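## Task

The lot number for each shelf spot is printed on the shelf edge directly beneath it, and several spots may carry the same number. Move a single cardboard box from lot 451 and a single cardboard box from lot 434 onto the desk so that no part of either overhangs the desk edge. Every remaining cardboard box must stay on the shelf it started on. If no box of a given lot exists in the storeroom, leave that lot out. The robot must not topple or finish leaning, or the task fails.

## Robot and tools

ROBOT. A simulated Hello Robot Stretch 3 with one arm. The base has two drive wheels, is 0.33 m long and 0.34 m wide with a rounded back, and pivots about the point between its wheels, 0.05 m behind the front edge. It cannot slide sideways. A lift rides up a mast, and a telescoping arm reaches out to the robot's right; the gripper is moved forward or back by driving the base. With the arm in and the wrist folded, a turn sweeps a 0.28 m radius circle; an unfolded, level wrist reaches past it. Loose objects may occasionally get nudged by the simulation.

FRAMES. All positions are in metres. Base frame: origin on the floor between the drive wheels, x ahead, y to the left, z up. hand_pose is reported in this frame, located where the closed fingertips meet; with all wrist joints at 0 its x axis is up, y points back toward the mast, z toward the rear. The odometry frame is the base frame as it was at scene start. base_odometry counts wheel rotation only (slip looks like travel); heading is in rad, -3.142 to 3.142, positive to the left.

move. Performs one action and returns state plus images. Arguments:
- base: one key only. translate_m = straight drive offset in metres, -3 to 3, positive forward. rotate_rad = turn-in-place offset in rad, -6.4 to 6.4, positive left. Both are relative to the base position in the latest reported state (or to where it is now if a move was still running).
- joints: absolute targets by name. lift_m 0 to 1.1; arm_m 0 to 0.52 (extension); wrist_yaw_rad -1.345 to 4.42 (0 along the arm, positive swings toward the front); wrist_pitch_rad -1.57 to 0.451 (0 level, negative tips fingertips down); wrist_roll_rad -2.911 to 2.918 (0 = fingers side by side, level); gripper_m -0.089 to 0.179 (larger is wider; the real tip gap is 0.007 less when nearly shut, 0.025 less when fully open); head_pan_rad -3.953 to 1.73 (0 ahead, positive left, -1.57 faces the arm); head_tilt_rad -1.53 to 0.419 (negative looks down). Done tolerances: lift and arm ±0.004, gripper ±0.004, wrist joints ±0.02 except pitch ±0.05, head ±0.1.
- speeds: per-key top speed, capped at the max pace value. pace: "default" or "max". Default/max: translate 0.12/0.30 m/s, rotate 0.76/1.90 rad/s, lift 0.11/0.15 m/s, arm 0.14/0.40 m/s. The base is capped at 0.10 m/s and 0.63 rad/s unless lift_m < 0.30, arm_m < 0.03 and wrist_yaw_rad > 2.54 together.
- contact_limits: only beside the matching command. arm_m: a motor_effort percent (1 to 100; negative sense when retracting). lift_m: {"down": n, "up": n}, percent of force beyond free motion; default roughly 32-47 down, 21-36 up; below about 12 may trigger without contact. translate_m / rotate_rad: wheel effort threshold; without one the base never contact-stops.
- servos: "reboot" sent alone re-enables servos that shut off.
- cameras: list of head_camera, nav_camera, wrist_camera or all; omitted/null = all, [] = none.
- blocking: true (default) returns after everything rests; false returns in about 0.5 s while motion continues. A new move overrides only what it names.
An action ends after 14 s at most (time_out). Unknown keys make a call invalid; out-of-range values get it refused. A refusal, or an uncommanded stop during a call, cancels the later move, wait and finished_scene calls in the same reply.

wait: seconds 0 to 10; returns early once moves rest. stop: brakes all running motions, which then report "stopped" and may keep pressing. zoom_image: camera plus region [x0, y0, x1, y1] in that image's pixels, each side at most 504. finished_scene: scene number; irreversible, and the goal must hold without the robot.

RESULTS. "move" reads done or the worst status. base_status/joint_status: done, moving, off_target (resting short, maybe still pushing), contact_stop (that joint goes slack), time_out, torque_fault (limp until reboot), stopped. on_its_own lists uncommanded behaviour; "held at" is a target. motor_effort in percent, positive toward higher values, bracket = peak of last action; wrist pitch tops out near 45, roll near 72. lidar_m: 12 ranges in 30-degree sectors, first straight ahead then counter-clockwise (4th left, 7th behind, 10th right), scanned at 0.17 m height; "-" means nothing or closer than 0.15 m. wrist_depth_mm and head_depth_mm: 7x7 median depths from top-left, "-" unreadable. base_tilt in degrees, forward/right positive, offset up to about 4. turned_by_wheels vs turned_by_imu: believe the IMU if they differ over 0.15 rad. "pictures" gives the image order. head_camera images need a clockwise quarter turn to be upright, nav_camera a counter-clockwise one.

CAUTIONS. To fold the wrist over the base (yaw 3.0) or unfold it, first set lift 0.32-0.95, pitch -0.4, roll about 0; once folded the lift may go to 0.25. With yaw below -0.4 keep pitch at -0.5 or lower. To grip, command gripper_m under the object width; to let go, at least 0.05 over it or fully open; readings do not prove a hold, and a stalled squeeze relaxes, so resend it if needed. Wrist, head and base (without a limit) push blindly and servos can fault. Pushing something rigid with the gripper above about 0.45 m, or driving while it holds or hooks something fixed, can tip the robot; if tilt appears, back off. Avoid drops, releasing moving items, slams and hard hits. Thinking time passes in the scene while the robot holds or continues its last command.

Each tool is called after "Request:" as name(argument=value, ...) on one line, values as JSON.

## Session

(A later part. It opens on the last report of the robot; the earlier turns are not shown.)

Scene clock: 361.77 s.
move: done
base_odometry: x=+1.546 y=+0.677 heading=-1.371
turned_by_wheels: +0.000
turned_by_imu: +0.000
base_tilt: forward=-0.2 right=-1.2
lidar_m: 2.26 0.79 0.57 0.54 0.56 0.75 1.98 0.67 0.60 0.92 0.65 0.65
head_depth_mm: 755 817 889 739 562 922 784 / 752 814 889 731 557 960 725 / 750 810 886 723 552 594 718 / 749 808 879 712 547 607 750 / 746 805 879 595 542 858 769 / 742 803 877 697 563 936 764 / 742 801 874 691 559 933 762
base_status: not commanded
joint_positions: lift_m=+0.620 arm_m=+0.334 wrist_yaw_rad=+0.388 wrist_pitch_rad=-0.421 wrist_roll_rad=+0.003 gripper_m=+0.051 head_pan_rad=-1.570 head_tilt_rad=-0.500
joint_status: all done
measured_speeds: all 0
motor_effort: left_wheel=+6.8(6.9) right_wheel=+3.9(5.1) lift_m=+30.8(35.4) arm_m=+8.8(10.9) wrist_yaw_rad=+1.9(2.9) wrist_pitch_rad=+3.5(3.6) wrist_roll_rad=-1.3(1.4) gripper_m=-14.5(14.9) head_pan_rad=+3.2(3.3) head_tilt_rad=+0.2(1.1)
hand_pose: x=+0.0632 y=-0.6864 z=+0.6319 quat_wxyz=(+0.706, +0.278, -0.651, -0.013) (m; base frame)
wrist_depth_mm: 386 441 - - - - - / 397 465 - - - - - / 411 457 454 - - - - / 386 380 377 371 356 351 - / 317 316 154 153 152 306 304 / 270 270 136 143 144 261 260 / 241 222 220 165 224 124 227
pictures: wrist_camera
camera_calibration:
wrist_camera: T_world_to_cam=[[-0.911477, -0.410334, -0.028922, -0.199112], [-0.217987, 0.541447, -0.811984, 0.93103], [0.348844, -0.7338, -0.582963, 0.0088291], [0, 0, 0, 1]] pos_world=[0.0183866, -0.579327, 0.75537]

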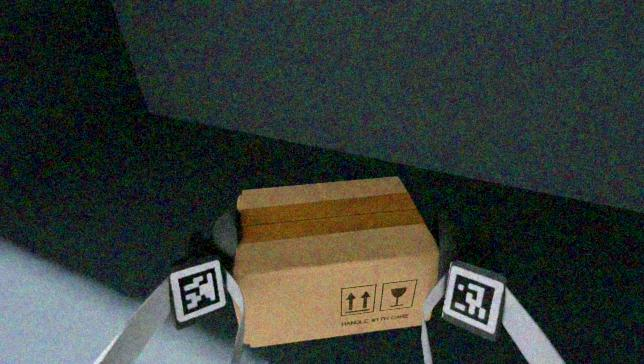

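Request:
move(joints={"arm_m": 0.0}, pace="max", cameras=[])

Request:
move(base={"translate_m": -1.82}, joints={"wrist_yaw_rad": 1.57}, pace="max", cameras=["wrist_camera"])

Scene clock: 373.37 s.
move: done
base_odometry: x=+1.546 y=+0.677 heading=-1.371
turned_by_wheels: +0.000
turned_by_imu: +0.000
base_tilt: forward=-0.2 right=-1.1
lidar_m: 2.26 0.78 0.56 0.54 0.56 0.75 1.98 0.67 0.61 0.92 0.65 0.65
head_depth_mm: 753 816 889 741 562 922 787 / 754 814 885 731 555 963 782 / 750 808 883 722 552 954 779 / 748 807 878 715 547 949 775 / 748 809 876 595 542 940 768 / 746 803 874 697 564 939 764 / 738 803 872 691 559 936 763
base_status: not commanded
joint_positions: lift_m=+0.620 arm_m=+0.001 wrist_yaw_rad=+0.388 wrist_pitch_rad=-0.422 wrist_roll_rad=+0.003 gripper_m=+0.051 head_pan_rad=-1.570 head_tilt_rad=-0.500
joint_status: all done
measured_speeds: all 0
motor_effort: left_wheel=+6.4(7.1) right_wheel=+4.6(5.1) lift_m=+25.0(28.0) arm_m=-11.9(15.2) wrist_yaw_rad=+2.2(3.3) wrist_pitch_rad=+3.7(3.8) wrist_roll_rad=-1.2(1.5) gripper_m=-14.5(15.1) head_pan_rad=+1.9(3.1) head_tilt_rad=-1.1(1.2)
hand_pose: x=+0.0631 y=-0.3528 z=+0.6317 quat_wxyz=(+0.706, +0.279, -0.651, -0.013) (m; base frame)
wrist_depth_mm: 386 461 - - - - - / 399 477 - - - - 543 / 431 466 480 474 468 460 458 / - 419 386 376 371 370 365 / - - 153 153 152 307 304 / 874 - 136 143 144 272 268 / 824 753 150 159 - 108 -
pictures: none
No camera images: "cameras" was empty.

Scene clock: 388.37 s.
move: time_out
base_odometry: x=+1.267 y=+2.051 heading=-1.371
turned_by_wheels: +0.000
turned_by_imu: -0.001
base_tilt: forward=-0.2 right=-1.1
lidar_m: 1.90 0.75 0.54 0.51 0.53 0.71 0.99 1.01 1.37 0.49 0.97 1.03
head_depth_mm: 2634 2586 2537 2499 2137 1626 1326 / 2727 2937 3157 3001 2116 1613 1320 / 2669 2937 3181 2991 2088 1608 1305 / 2679 2937 3186 2981 2066 1597 1299 / 392 425 464 512 569 688 767 / 760 822 901 701 1081 938 788 / 766 827 900 691 1072 933 783
base_status: translate_m time_out (by the wheels' count: -1.4016 of -1.8200)
joint_positions: lift_m=+0.620 arm_m=+0.001 wrist_yaw_rad=+1.567 wrist_pitch_rad=-0.422 wrist_roll_rad=+0.003 gripper_m=+0.051 head_pan_rad=-1.570 head_tilt_rad=-0.500
joint_status: all done
measured_speeds: all 0
motor_effort: left_wheel=-1.1(10.2) right_wheel=+0.1(14.8) lift_m=+24.7(26.0) arm_m=+12.7(14.1) wrist_yaw_rad=+1.8(6.9) wrist_pitch_rad=+3.7(3.8) wrist_roll_rad=-1.1(1.6) gripper_m=-14.6(15.1) head_pan_rad=+1.6(3.3) head_tilt_rad=-3.1(3.6)
hand_pose: x=+0.2025 y=-0.1464 z=+0.6317 quat_wxyz=(+0.594, +0.594, -0.386, +0.382) (m; base frame)
wrist_depth_mm: - - - - - 812 - / - - - - - 741 - / - - - - - - - / - - - - - - - / - - 153 154 152 - - / 829 924 136 143 144 - - / - 758 752 165 770 121 -
pictures: wrist_camera
camera_calibration:
wrist_camera: T_world_to_cam=[[0.0317228, -0.999078, -0.0289377, -0.12784], [-0.584543, 0.00493972, -0.811347, 0.664092], [0.810742, 0.0426536, -0.583848, 0.377086], [0, 0, 0, 1]] pos_world=[0.0865271, -0.147087, 0.755271]

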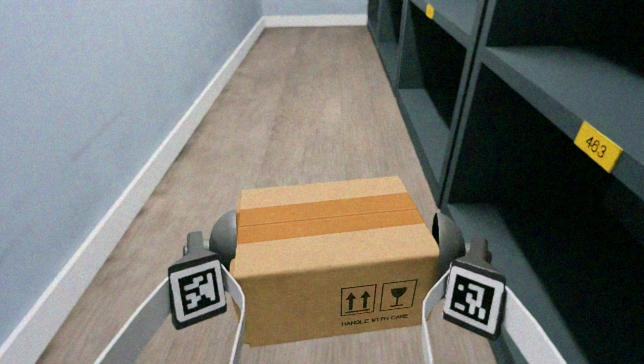

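Request:
move(base={"translate_m": -0.43}, pace="max", cameras=[])

Request:
move(base={"rotate_rad": -1.603}, joints={"head_pan_rad": 0}, pace="max", cameras=["nav_camera"])

Request:
move(base={"translate_m": 1.38}, pace="max", cameras=[])

Request:
move(base={"translate_m": 0.44}, joints={"lift_m": 0.87}, pace="max", cameras=["nav_camera"])

Scene clock: 403.20 s.
move: done
base_odometry: x=+1.182 y=+2.472 heading=-1.370
turned_by_wheels: +0.000
turned_by_imu: +0.000
base_tilt: forward=-0.3 right=-1.3
lidar_m: 2.12 0.73 0.53 0.51 0.52 0.58 0.56 0.58 0.78 2.03 0.68 0.70
head_depth_mm: 1502 1475 1461 1437 1423 1393 1289 / 2164 2110 2090 2033 1943 1620 1313 / 2649 2901 3115 2799 2091 1608 1312 / 2715 2887 3192 2998 2082 1610 1311 / 2705 2884 3170 2917 2074 1585 1298 / 2698 2908 3169 2930 2051 1596 1290 / 2661 2917 3006 2845 2046 1574 1289
base_status: done
joint_positions: lift_m=+0.620 arm_m=+0.001 wrist_yaw_rad=+1.567 wrist_pitch_rad=-0.422 wrist_roll_rad=+0.003 gripper_m=+0.051 head_pan_rad=-1.570 head_tilt_rad=-0.500
joint_status: not commanded
measured_speeds: all 0
motor_effort: left_wheel=-1.9(11.9) right_wheel=-8.1(14.2) lift_m=+26.1(26.5) arm_m=+13.1(13.9) wrist_yaw_rad=+2.7(3.3) wrist_pitch_rad=+3.6(3.8) wrist_roll_rad=-0.9(1.6) gripper_m=-14.6(14.8) head_pan_rad=+1.6(2.2) head_tilt_rad=-4.3(5.1)
hand_pose: x=+0.2025 y=-0.1464 z=+0.6317 quat_wxyz=(+0.594, +0.594, -0.386, +0.382) (m; base frame)
wrist_depth_mm: - - - - - - - / - - - - - - - / - - - - - - 486 / - - - - - - - / - - 153 153 152 - - / 836 907 136 143 144 124 - / - 769 759 165 768 122 -
pictures: none
No camera images: "cameras" was empty.

Scene clock: 406.70 s.
move: done
base_odometry: x=+1.182 y=+2.472 heading=-2.973
turned_by_wheels: -1.603
turned_by_imu: -1.577
base_tilt: forward=-0.2 right=-1.1
lidar_m: 1.90 0.68 0.69 2.30 0.75 0.53 0.51 0.52 0.59 0.56 0.57 0.77
head_depth_mm: 1407 1394 1377 1364 1351 1337 1272 / 1982 1953 1941 1893 1857 1619 1316 / 2698 2860 3114 2762 2088 1609 1306 / 2686 2892 3151 2953 2061 1604 1303 / 2721 2893 3143 2901 2057 1587 1298 / 2647 2865 3121 2900 2028 1574 1294 / 2658 2848 3078 2843 2032 1579 1283
base_status: done
joint_positions: lift_m=+0.620 arm_m=+0.001 wrist_yaw_rad=+1.567 wrist_pitch_rad=-0.422 wrist_roll_rad=+0.003 gripper_m=+0.051 head_pan_rad=+0.001 head_tilt_rad=-0.500
joint_status: all done
measured_speeds: all 0
motor_effort: left_wheel=+7.2(12.1) right_wheel=-10.4(14.2) lift_m=+25.8(26.8) arm_m=+4.5(13.4) wrist_yaw_rad=+2.1(2.9) wrist_pitch_rad=+3.7(3.8) wrist_roll_rad=-1.3(1.7) gripper_m=-14.0(14.9) head_pan_rad=-3.3(5.2) head_tilt_rad=-3.7(5.1)
hand_pose: x=+0.2025 y=-0.1465 z=+0.6317 quat_wxyz=(+0.594, +0.594, -0.386, +0.382) (m; base frame)
wrist_depth_mm: - - - - - - 524 / - - - - - - 528 / - - - - - - 528 / - - - - - - 527 / - - 153 153 152 859 529 / - 919 136 143 144 124 527 / 764 757 753 165 750 124 532
pictures: nav_camera (sideways)
camera_calibration:
nav_camera: T_world_to_cam=[[0.456097, 0.0174438, 0.889759, -1.11756], [0.0177427, -0.999787, 0.0105059, 0.0364293], [0.889753, 0.010995, -0.45631, 0.541698], [0, 0, 0, 1]] pos_world=[0.02709, 0.04996, 1.24116]

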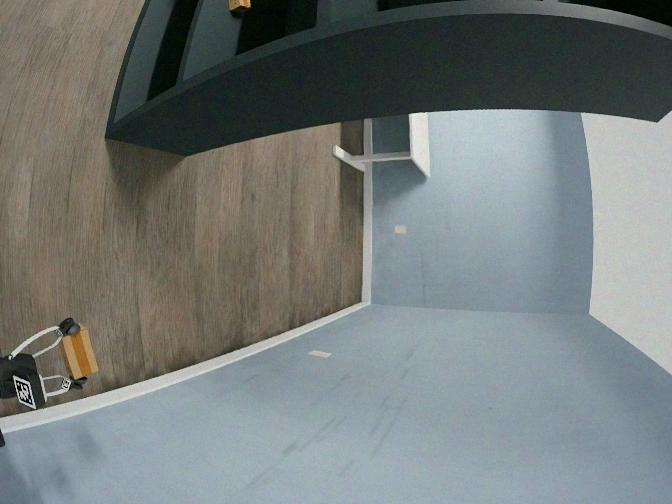

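Scene clock: 421.50 s.
move: time_out
base_odometry: x=-0.180 y=+2.240 heading=-2.973
turned_by_wheels: +0.000
turned_by_imu: +0.000
base_tilt: forward=-0.4 right=-1.1
lidar_m: 1.73 1.68 2.25 1.86 0.66 0.70 1.87 0.75 0.53 0.51 0.52 0.70
head_depth_mm: 1274 1264 1246 1236 1222 1220 1211 / 1547 1657 1749 1729 1697 1562 1314 / 1558 1679 1832 2011 2088 1608 1312 / 1542 1673 1823 2005 2074 1596 1299 / 1553 1673 1815 1976 2054 1580 1296 / 1541 1670 1801 1986 2038 1576 1290 / 1529 1653 1794 1979 2020 1578 1279
base_status: translate_m time_out (by the wheels' count: +1.3812 of +1.3800)
joint_positions: lift_m=+0.620 arm_m=+0.001 wrist_yaw_rad=+1.567 wrist_pitch_rad=-0.422 wrist_roll_rad=+0.003 gripper_m=+0.051 head_pan_rad=+0.000 head_tilt_rad=-0.500
joint_status: not commanded
measured_speeds: all 0
motor_effort: left_wheel=+0.9(11.8) right_wheel=-1.0(10.9) lift_m=+27.4(28.3) arm_m=-12.7(13.6) wrist_yaw_rad=+1.7(3.9) wrist_pitch_rad=+3.6(3.8) wrist_roll_rad=-1.2(1.6) gripper_m=-14.4(15.1) head_pan_rad=-3.0(3.9) head_tilt_rad=-0.9(5.0)
hand_pose: x=+0.2025 y=-0.1464 z=+0.6317 quat_wxyz=(+0.594, +0.594, -0.386, +0.382) (m; base frame)
wrist_depth_mm: - - - - - 598 457 / - - - - - 608 460 / - - - - - 574 459 / - - - - - 610 465 / - - 153 153 152 582 463 / 911 911 136 143 144 580 465 / 828 768 745 165 764 124 465
pictures: none
No camera images: "cameras" was empty.

not run: a stop that you did not command came earlier in this reply.

Request:
move(base={"translate_m": 0.43}, joints={"lift_m": 0.87}, pace="max", cameras=[])

Request:
move(base={"rotate_rad": 1.603}, joints={"head_pan_rad": -1.57}, pace="max", cameras=["nav_camera", "head_camera"])

Scene clock: 432.50 s.
move: done
base_odometry: x=-0.604 y=+2.168 heading=-2.973
turned_by_wheels: +0.000
turned_by_imu: -0.001
base_tilt: forward=-0.3 right=-1.3
lidar_m: 1.45 1.35 1.36 3.74 1.24 0.99 2.25 0.73 0.52 0.49 0.51 0.68
head_depth_mm: 1180 1219 1207 1196 1193 1183 1173 / 1207 1298 1416 1540 1649 1514 1317 / 1195 1294 1410 1557 1733 1602 1313 / 1190 1289 1391 1540 1726 1593 1302 / 1180 1289 1399 1538 1702 1593 1293 / 1183 1274 1388 1526 1690 1584 1288 / 1173 1272 1381 1507 1677 1581 1285
base_status: done
joint_positions: lift_m=+0.870 arm_m=+0.001 wrist_yaw_rad=+1.567 wrist_pitch_rad=-0.423 wrist_roll_rad=+0.003 gripper_m=+0.051 head_pan_rad=+0.000 head_tilt_rad=-0.500
joint_status: all done
measured_speeds: all 0
motor_effort: left_wheel=+7.7(13.4) right_wheel=+1.4(10.4) lift_m=+24.3(34.4) arm_m=-12.3(13.2) wrist_yaw_rad=+1.5(3.0) wrist_pitch_rad=+3.8(3.9) wrist_roll_rad=-1.0(1.5) gripper_m=-14.5(14.8) head_pan_rad=-3.5(3.9) head_tilt_rad=+0.8(1.5)
hand_pose: x=+0.2024 y=-0.1464 z=+0.8816 quat_wxyz=(+0.594, +0.594, -0.386, +0.382) (m; base frame)
wrist_depth_mm: - - - - - 579 439 / - - - - - 578 439 / - - - - - 583 441 / - - - - - 581 444 / - - 153 153 152 587 449 / - - 136 143 143 552 441 / - - - 165 - 124 450
pictures: none
No camera images: "cameras" was empty.

Scene clock: 436.00 s.
move: done
base_odometry: x=-0.604 y=+2.168 heading=-1.370
turned_by_wheels: +1.603
turned_by_imu: +1.577
base_tilt: forward=-0.3 right=-1.1
lidar_m: 3.48 1.21 0.99 2.07 0.72 0.51 0.49 0.51 0.69 1.45 1.35 1.89
head_depth_mm: 1195 1278 1284 1264 1252 1242 1232 / 1201 1304 1424 1547 1679 1564 1385 / 1202 1298 1424 1549 1735 1616 1375 / 1198 1294 1404 1545 1714 1604 1339 / 1197 1290 1411 1529 1710 1597 1304 / 1195 1288 1398 1529 1719 1581 1290 / 1189 1283 1399 1529 1687 1567 1285
base_status: done
joint_positions: lift_m=+0.870 arm_m=+0.001 wrist_yaw_rad=+1.567 wrist_pitch_rad=-0.423 wrist_roll_rad=+0.003 gripper_m=+0.051 head_pan_rad=-1.571 head_tilt_rad=-0.500
joint_status: all done
measured_speeds: all 0
motor_effort: left_wheel=-8.2(12.6) right_wheel=+8.1(12.9) lift_m=+24.0(25.3) arm_m=-13.2(13.7) wrist_yaw_rad=+2.1(3.4) wrist_pitch_rad=+3.8(3.8) wrist_roll_rad=-1.2(1.5) gripper_m=-14.0(15.0) head_pan_rad=+3.1(4.4) head_tilt_rad=+1.6(2.2)
hand_pose: x=+0.2024 y=-0.1464 z=+0.8816 quat_wxyz=(+0.594, +0.594, -0.386, +0.382) (m; base frame)
wrist_depth_mm: - - - - - - - / - - - - - - - / - - - - - - - / - - - - - - - / - - 153 153 152 - - / - - 136 143 144 - - / - - - 165 - 975 -
pictures: head_camera (sideways), nav_camera (sideways)
camera_calibration:
head_camera: T_world_to_cam=[[-0.0461717, 0.432589, -0.900408, 1.18743], [0.997482, -0.0286041, -0.064892, 0.078045], [-0.0538269, -0.901137, -0.430179, 0.515777], [0, 0, 0, 1]] pos_world=[0.00473994, -0.046652, 1.29611]
nav_camera: T_world_to_cam=[[0.0169412, -0.456314, 0.889658, -1.11477], [-0.999806, -0.0166288, 0.0105097, 0.0425486], [0.00999827, -0.889663, -0.456507, 0.547276], [0, 0, 0, 1]] pos_world=[0.0559542, -0.0210868, 1.24115]

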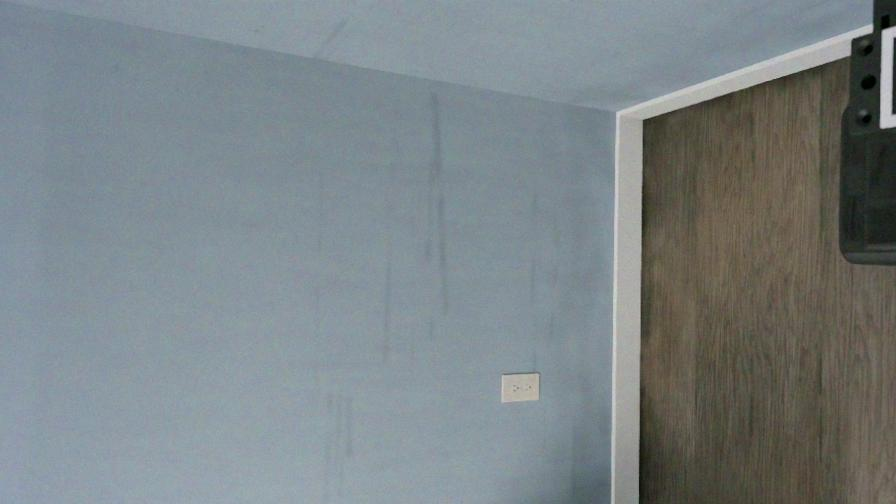

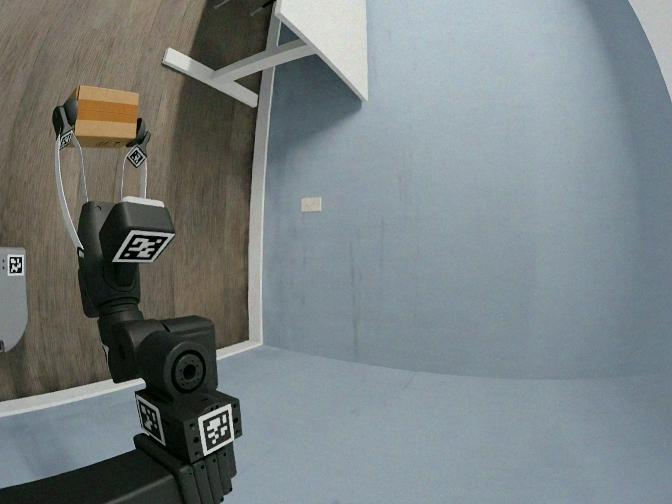

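Request:
move(base={"translate_m": 1.36}, pace="max", cameras=["head_camera","nav_camera"])

Request:
move(joints={"wrist_yaw_rad": 0}, pace="max", cameras=["wrist_camera", "head_camera"])

Scene clock: 456.03 s.
move: time_out
base_odometry: x=-0.333 y=+0.835 heading=-1.370
turned_by_wheels: +0.000
turned_by_imu: +0.001
base_tilt: forward=-0.3 right=-1.2
lidar_m: 2.43 1.25 0.90 0.86 0.89 1.92 1.84 1.90 1.05 0.90 0.85 1.96
head_depth_mm: 1186 1279 1397 1467 956 1524 1353 / 1184 1281 1391 1367 949 1358 1357 / 1176 1282 1388 1343 942 1512 1384 / 1177 1274 1382 1335 933 1499 1337 / 1172 1267 1375 1321 928 1443 1293 / 1175 1271 1374 1304 919 1492 1293 / 1166 1262 1383 1287 914 1446 1256
base_status: translate_m time_out (by the wheels' count: +1.3606 of +1.3600)
joint_positions: lift_m=+0.870 arm_m=+0.001 wrist_yaw_rad=+1.567 wrist_pitch_rad=-0.423 wrist_roll_rad=+0.003 gripper_m=+0.051 head_pan_rad=-1.570 head_tilt_rad=-0.500
joint_status: not commanded
measured_speeds: all 0
motor_effort: left_wheel=-0.4(8.9) right_wheel=-0.2(14.0) lift_m=+26.6(27.3) arm_m=-10.3(13.0) wrist_yaw_rad=+0.9(3.6) wrist_pitch_rad=+3.8(3.9) wrist_roll_rad=-1.3(1.6) gripper_m=-14.9(15.1) head_pan_rad=+2.9(4.1) head_tilt_rad=+3.8(5.1)
hand_pose: x=+0.2024 y=-0.1464 z=+0.8816 quat_wxyz=(+0.594, +0.594, -0.386, +0.382) (m; base frame)
wrist_depth_mm: - - - - - - - / - - - - - - - / - - - - - - - / - - - - - - - / - - 153 153 152 - - / - - 135 144 144 - - / - - - 164 - 980 -
pictures: head_camera (sideways), nav_camera (sideways)
camera_calibration:
head_camera: T_world_to_cam=[[-0.0466208, 0.432241, -0.900552, 1.18761], [0.997505, -0.027705, -0.0649376, 0.0780453], [-0.0530185, -0.901333, -0.429871, 0.515369], [0, 0, 0, 1]] pos_world=[0.00484088, -0.046653, 1.29612]
nav_camera: T_world_to_cam=[[0.0173528, -0.455981, 0.88982, -1.11495], [-0.999791, -0.0175225, 0.0105182, 0.0426246], [0.0107957, -0.889817, -0.45619, 0.54692], [0, 0, 0, 1]] pos_world=[0.0560588, -0.0209899, 1.24116]

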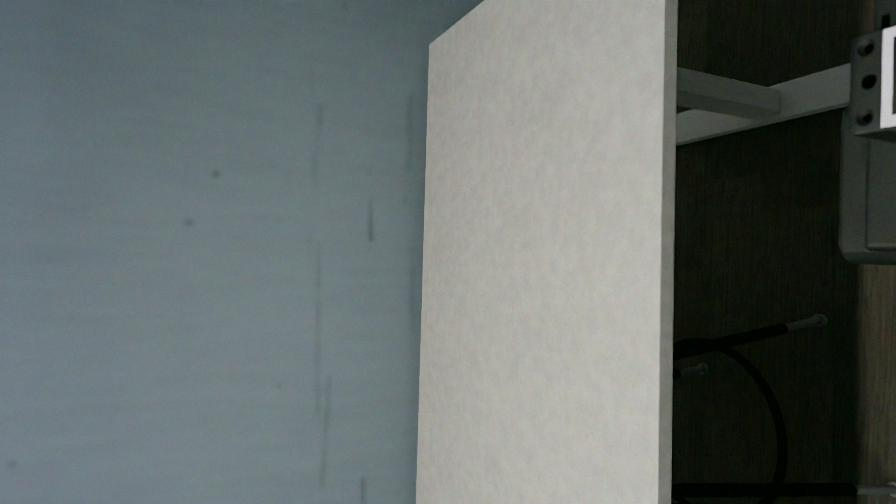

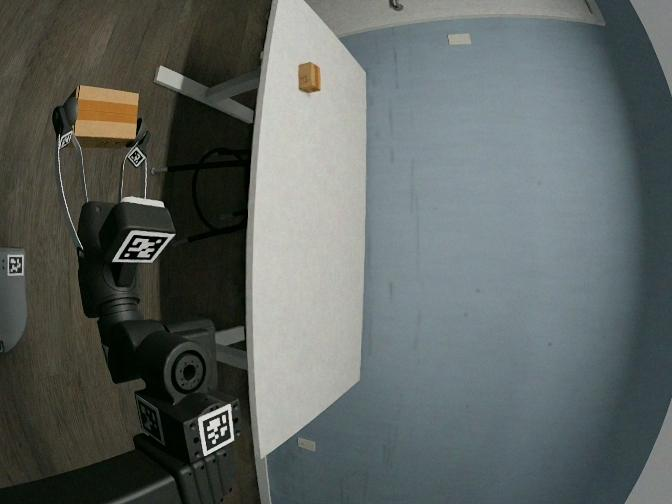

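not run: a stop that you did not command came earlier in this reply.

Request:
move(joints={"wrist_yaw_rad": 0}, pace="max", cameras=["wrist_camera"])

Request:
move(joints={"arm_m": 0.43}, cameras=[])

Request:
move(joints={"lift_m": 0.765}, cameras=["wrist_camera"])

Request:
move(joints={"lift_m": 0.74}, speeds={"lift_m": 0.03}, contact_limits={"lift_m": {"down": 14}}, cameras=["wrist_camera","nav_camera"])

Scene clock: 471.33 s.
move: done
base_odometry: x=-0.333 y=+0.835 heading=-1.370
turned_by_wheels: +0.000
turned_by_imu: +0.000
base_tilt: forward=-0.3 right=-1.2
lidar_m: 2.44 1.25 0.90 0.86 0.89 1.92 1.84 1.90 1.04 0.90 0.85 1.96
head_depth_mm: 1190 1287 1396 1465 953 1540 1362 / 1181 1280 1396 1365 948 1350 1354 / 1179 1275 1391 1351 942 804 289 / 1176 1272 1386 1338 937 785 283 / 1167 1271 1380 1321 929 1190 1232 / 1172 1263 1380 1309 919 1495 1295 / 1165 1257 1367 1300 914 1432 1254
base_status: not commanded
joint_positions: lift_m=+0.870 arm_m=+0.001 wrist_yaw_rad=+0.003 wrist_pitch_rad=-0.423 wrist_roll_rad=+0.003 gripper_m=+0.051 head_pan_rad=-1.570 head_tilt_rad=-0.500
joint_status: all done
measured_speeds: all 0
motor_effort: left_wheel=-0.3(1.0) right_wheel=-1.0(1.2) lift_m=+27.5(27.8) arm_m=-10.1(10.5) wrist_yaw_rad=-3.8(9.1) wrist_pitch_rad=+3.7(3.9) wrist_roll_rad=-1.4(1.6) gripper_m=-14.2(14.8) head_pan_rad=+3.4(3.7) head_tilt_rad=+3.8(4.9)
hand_pose: x=-0.0209 y=-0.3693 z=+0.8816 quat_wxyz=(+0.691, +0.149, -0.692, -0.148) (m; base frame)
wrist_depth_mm: - - - - - - - / - - - - - - - / - - - - - - - / - - - 178 185 - - / - - 153 153 152 - - / - - 136 144 144 - - / - - - 164 - 124 -
pictures: wrist_camera
camera_calibration:
wrist_camera: T_world_to_cam=[[-0.998865, -0.0378733, -0.0288999, -0.00271606], [0.00129903, 0.58475, -0.811213, 0.963766], [0.0476225, -0.810329, -0.584036, 0.382733], [0, 0, 0, 1]] pos_world=[-0.0221916, -0.253525, 1.00527]

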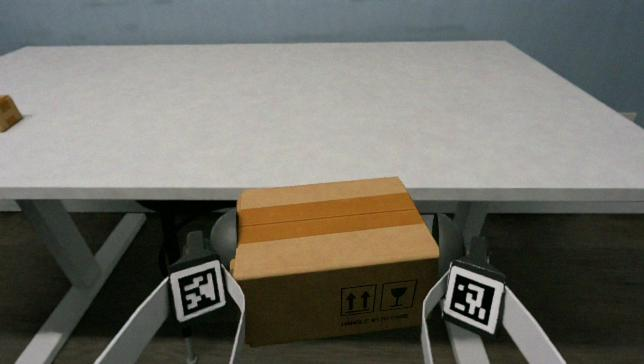

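Scene clock: 475.70 s.
move: done
base_odometry: x=-0.333 y=+0.835 heading=-1.370
turned_by_wheels: +0.000
turned_by_imu: +0.000
base_tilt: forward=-0.3 right=-1.3
lidar_m: 2.43 1.25 0.90 0.86 0.89 1.92 1.84 1.90 1.05 0.90 0.85 1.95
head_depth_mm: 1191 1278 1404 1462 918 295 - / 1182 1275 1402 1216 359 1331 1289 / 1175 1278 1379 554 905 1509 1315 / 1174 1270 1391 670 894 1501 1305 / 1180 1271 1390 1315 929 1460 1298 / 1170 1272 1373 1305 919 1482 1291 / 1165 1261 1370 1292 915 1442 1248
base_status: not commanded
joint_positions: lift_m=+0.870 arm_m=+0.430 wrist_yaw_rad=+0.003 wrist_pitch_rad=-0.423 wrist_roll_rad=+0.003 gripper_m=+0.051 head_pan_rad=-1.570 head_tilt_rad=-0.500
joint_status: all done
measured_speeds: all 0
motor_effort: left_wheel=-0.8(1.0) right_wheel=-0.1(1.3) lift_m=+28.0(28.8) arm_m=+13.0(15.6) wrist_yaw_rad=-3.1(4.1) wrist_pitch_rad=+3.7(3.9) wrist_roll_rad=-1.0(1.4) gripper_m=-14.2(14.9) head_pan_rad=+3.0(3.9) head_tilt_rad=+3.7(4.8)
hand_pose: x=-0.0209 y=-0.7988 z=+0.8816 quat_wxyz=(+0.691, +0.149, -0.692, -0.148) (m; base frame)
wrist_depth_mm: - - - - - - - / - - - - - - - / - - - - - - - / - - - 179 178 - - / - - 153 153 152 - - / - - 136 143 144 - - / - - 150 159 - 108 -
pictures: none
No camera images: "cameras" was empty.

Scene clock: 477.50 s.
move: done
base_odometry: x=-0.333 y=+0.835 heading=-1.370
turned_by_wheels: +0.000
turned_by_imu: +0.000
base_tilt: forward=-0.3 right=-1.2
lidar_m: 2.44 1.25 0.90 0.86 0.89 1.92 1.84 1.90 1.05 0.90 0.85 1.95
head_depth_mm: 1187 1279 1409 1467 958 1521 342 / 1182 1275 1396 1358 914 397 341 / 1178 1273 1389 1352 596 1504 1312 / 1182 1265 1386 1331 623 1503 1308 / 1174 1271 1383 1321 924 1446 1293 / 1167 1267 1377 1308 921 1488 1293 / 1168 1263 1371 1295 909 1436 1257
base_status: not commanded
joint_positions: lift_m=+0.765 arm_m=+0.430 wrist_yaw_rad=+0.003 wrist_pitch_rad=-0.423 wrist_roll_rad=+0.003 gripper_m=+0.051 head_pan_rad=-1.570 head_tilt_rad=-0.500
joint_status: all done
measured_speeds: all 0
motor_effort: left_wheel=-0.5(0.9) right_wheel=-0.8(1.2) lift_m=+23.6(27.0) arm_m=+9.7(13.2) wrist_yaw_rad=-3.3(4.4) wrist_pitch_rad=+3.7(3.9) wrist_roll_rad=-1.2(1.4) gripper_m=-14.6(14.9) head_pan_rad=+2.7(3.9) head_tilt_rad=+3.6(4.7)
hand_pose: x=-0.0209 y=-0.7988 z=+0.7766 quat_wxyz=(+0.691, +0.149, -0.692, -0.148) (m; base frame)
wrist_depth_mm: - - - - - - - / - - - - - - - / - - - - - - - / - - - 178 178 - - / - - 153 153 152 - - / - - 136 143 144 - - / - - 150 159 - 108 -
pictures: wrist_camera
camera_calibration:
wrist_camera: T_world_to_cam=[[-0.998865, -0.0378715, -0.028904, -0.0220084], [0.00129677, 0.584863, -0.811131, 1.12968], [0.0476236, -0.810248, -0.584149, -0.0263888], [0, 0, 0, 1]] pos_world=[-0.0221916, -0.682925, 0.900271]

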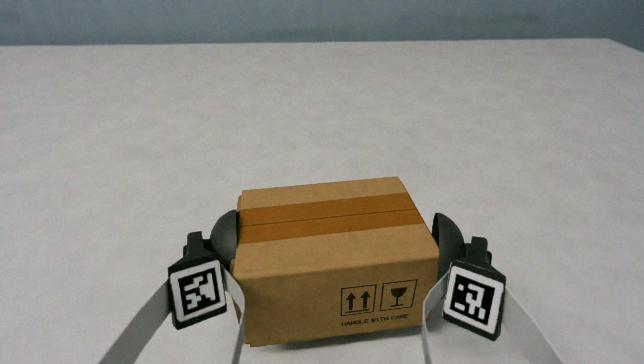

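Scene clock: 478.77 s.
move: done
base_odometry: x=-0.333 y=+0.835 heading=-1.370
turned_by_wheels: +0.000
turned_by_imu: +0.000
base_tilt: forward=-0.3 right=-1.3
lidar_m: 2.43 1.25 0.90 0.86 0.89 1.93 1.84 1.90 1.05 0.90 0.85 1.96
head_depth_mm: 1187 1279 1402 1466 955 1527 1296 / 1182 1275 1390 1362 952 431 357 / 1177 1268 1391 1349 608 1464 1315 / 1178 1271 1391 1339 635 1502 1306 / 1176 1270 1377 1318 924 1457 1302 / 1171 1265 1376 1307 917 1488 1295 / 1164 1263 1374 1296 912 1441 1260
base_status: not commanded
joint_positions: lift_m=+0.740 arm_m=+0.430 wrist_yaw_rad=+0.003 wrist_pitch_rad=-0.404 wrist_roll_rad=+0.003 gripper_m=+0.051 head_pan_rad=-1.570 head_tilt_rad=-0.500
joint_status: all done
measured_speeds: all 0
motor_effort: left_wheel=-0.5(1.0) right_wheel=-1.0(1.3) lift_m=+21.2(25.2) arm_m=+8.1(10.1) wrist_yaw_rad=-3.4(3.9) wrist_pitch_rad=+0.3(3.9) wrist_roll_rad=-1.4(1.4) gripper_m=-14.7(14.8) head_pan_rad=+3.3(3.6) head_tilt_rad=+3.8(4.4)
contact_limits: lift_m down 14 (down: maximum 72; up: maximum 65)
hand_pose: x=-0.0209 y=-0.8011 z=+0.7559 quat_wxyz=(+0.692, +0.143, -0.693, -0.141) (m; base frame)
wrist_depth_mm: - - - - - - - / - - - - - - - / - - - - - - - / - - - 177 177 - - / - - 153 152 150 - - / - - 135 143 144 - - / - - 149 159 - 108 -
pictures: nav_camera (sideways), wrist_camera
camera_calibration:
nav_camera: T_world_to_cam=[[0.0173528, -0.455981, 0.88982, -1.11495], [-0.999791, -0.0175225, 0.0105182, 0.0426246], [0.0107957, -0.889817, -0.45619, 0.54692], [0, 0, 0, 1]] pos_world=[0.0560588, -0.0209899, 1.24116]
wrist_camera: T_world_to_cam=[[-0.998864, -0.0383606, -0.0282575, -0.0235711], [0.0013977, 0.569239, -0.822171, 1.1101], [0.0476243, -0.821277, -0.568539, -0.0609826], [0, 0, 0, 1]] pos_world=[-0.0221917, -0.682901, 0.877356]

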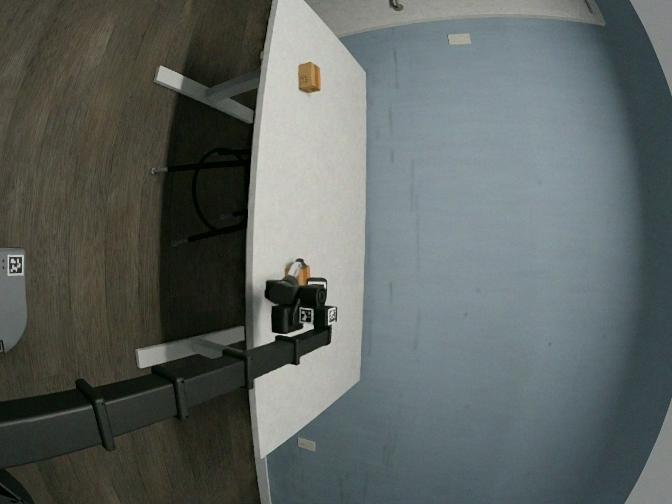

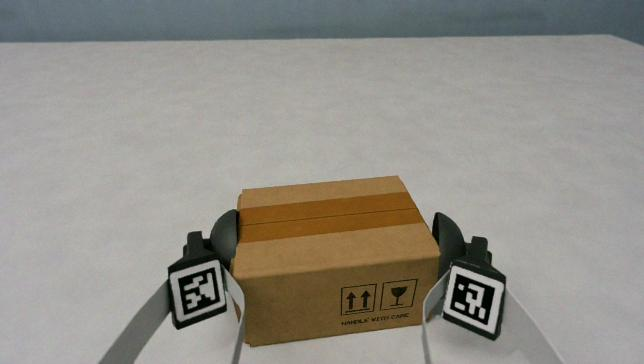

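Slight contact already. Release.

Request:
move(joints={"gripper_m": 0.179}, cameras=[])

Request:
move(joints={"arm_m": 0.15}, cameras=["nav_camera"])

Scene clock: 483.73 s.
move: done
base_odometry: x=-0.333 y=+0.835 heading=-1.370
turned_by_wheels: +0.000
turned_by_imu: +0.000
base_tilt: forward=-0.3 right=-1.2
lidar_m: 2.43 1.25 0.90 0.86 0.89 1.92 1.84 1.90 1.04 0.90 0.85 1.95
head_depth_mm: 1189 1286 1394 1461 956 1522 1295 / 1180 1271 1393 1363 952 430 357 / 1176 1280 1394 1351 607 1466 1315 / 1181 1276 1383 1334 633 1507 1302 / 1169 1264 1378 1330 891 1452 1299 / 1168 1263 1372 1305 917 1490 1290 / 1164 1260 1377 1288 914 1435 1259
base_status: not commanded
joint_positions: lift_m=+0.740 arm_m=+0.430 wrist_yaw_rad=+0.002 wrist_pitch_rad=-0.412 wrist_roll_rad=+0.003 gripper_m=+0.179 head_pan_rad=-1.570 head_tilt_rad=-0.500
joint_status: all done
measured_speeds: all 0
motor_effort: left_wheel=-0.4(1.0) right_wheel=-0.3(1.3) lift_m=+26.5(26.8) arm_m=+0.3(4.2) wrist_yaw_rad=-2.2(3.2) wrist_pitch_rad=+1.8(1.9) wrist_roll_rad=-1.3(1.5) gripper_m=+0.7(82.5) head_pan_rad=+3.6(3.7) head_tilt_rad=+3.4(4.0)
contact_limits: lift_m down 14 (down: maximum 72; up: maximum 65)
hand_pose: x=-0.0212 y=-0.8001 z=+0.7540 quat_wxyz=(+0.691, +0.145, -0.693, -0.145) (m; base frame)
wrist_depth_mm: - - - - - - - / - - - - - - - / - - - - - - - / - - - 174 172 - - / - 142 150 149 147 - - / - 126 139 145 150 - - / - - - 160 - - 105
pictures: none
No camera images: "cameras" was empty.

Scene clock: 487.03 s.
move: done
base_odometry: x=-0.333 y=+0.835 heading=-1.370
turned_by_wheels: +0.000
turned_by_imu: +0.000
base_tilt: forward=-0.3 right=-1.3
lidar_m: 2.43 1.24 0.90 0.86 0.89 1.92 1.84 1.90 1.04 0.90 0.85 1.95
head_depth_mm: 1184 1281 1395 1469 956 1536 1324 / 1186 1283 1401 1365 948 1292 362 / 1181 1272 1388 1357 943 803 362 / 1179 1277 1391 1336 892 787 384 / 1170 1267 1382 1321 928 1167 1267 / 1175 1266 1381 1307 919 1487 1296 / 1167 1264 1363 1287 913 1436 1254
base_status: not commanded
joint_positions: lift_m=+0.740 arm_m=+0.150 wrist_yaw_rad=+0.002 wrist_pitch_rad=-0.413 wrist_roll_rad=+0.003 gripper_m=+0.179 head_pan_rad=-1.570 head_tilt_rad=-0.500
joint_status: all done
measured_speeds: all 0
motor_effort: left_wheel=-0.6(0.9) right_wheel=-0.5(1.2) lift_m=+29.7(29.8) arm_m=-11.6(14.6) wrist_yaw_rad=-2.1(3.3) wrist_pitch_rad=+1.9(2.0) wrist_roll_rad=-1.3(1.5) gripper_m=+0.3(1.3) head_pan_rad=+2.7(3.6) head_tilt_rad=+3.6(4.1)
contact_limits: lift_m down 14 (down: maximum 72; up: maximum 65)
hand_pose: x=-0.0212 y=-0.5200 z=+0.7539 quat_wxyz=(+0.691, +0.145, -0.693, -0.145) (m; base frame)
wrist_depth_mm: - - - - - - - / - - - 377 - - - / - - - - - - - / - - - - - - - / - - - - - - - / - - - - - - - / 885 901 934 922 914 899 105
pictures: nav_camera (sideways)
camera_calibration:
nav_camera: T_world_to_cam=[[0.0173528, -0.455981, 0.88982, -1.11495], [-0.999791, -0.0175225, 0.0105182, 0.0426246], [0.0107957, -0.889817, -0.45619, 0.54692], [0, 0, 0, 1]] pos_world=[0.0560588, -0.0209899, 1.24116]

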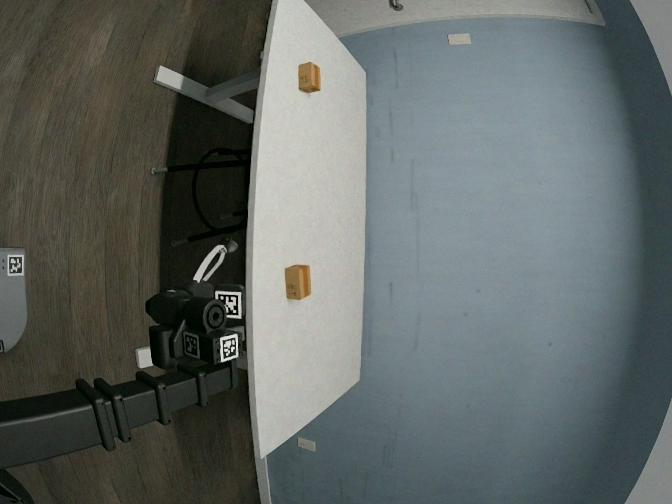

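Request:
finished_scene(scene=2)

The scene is finished: the task was done.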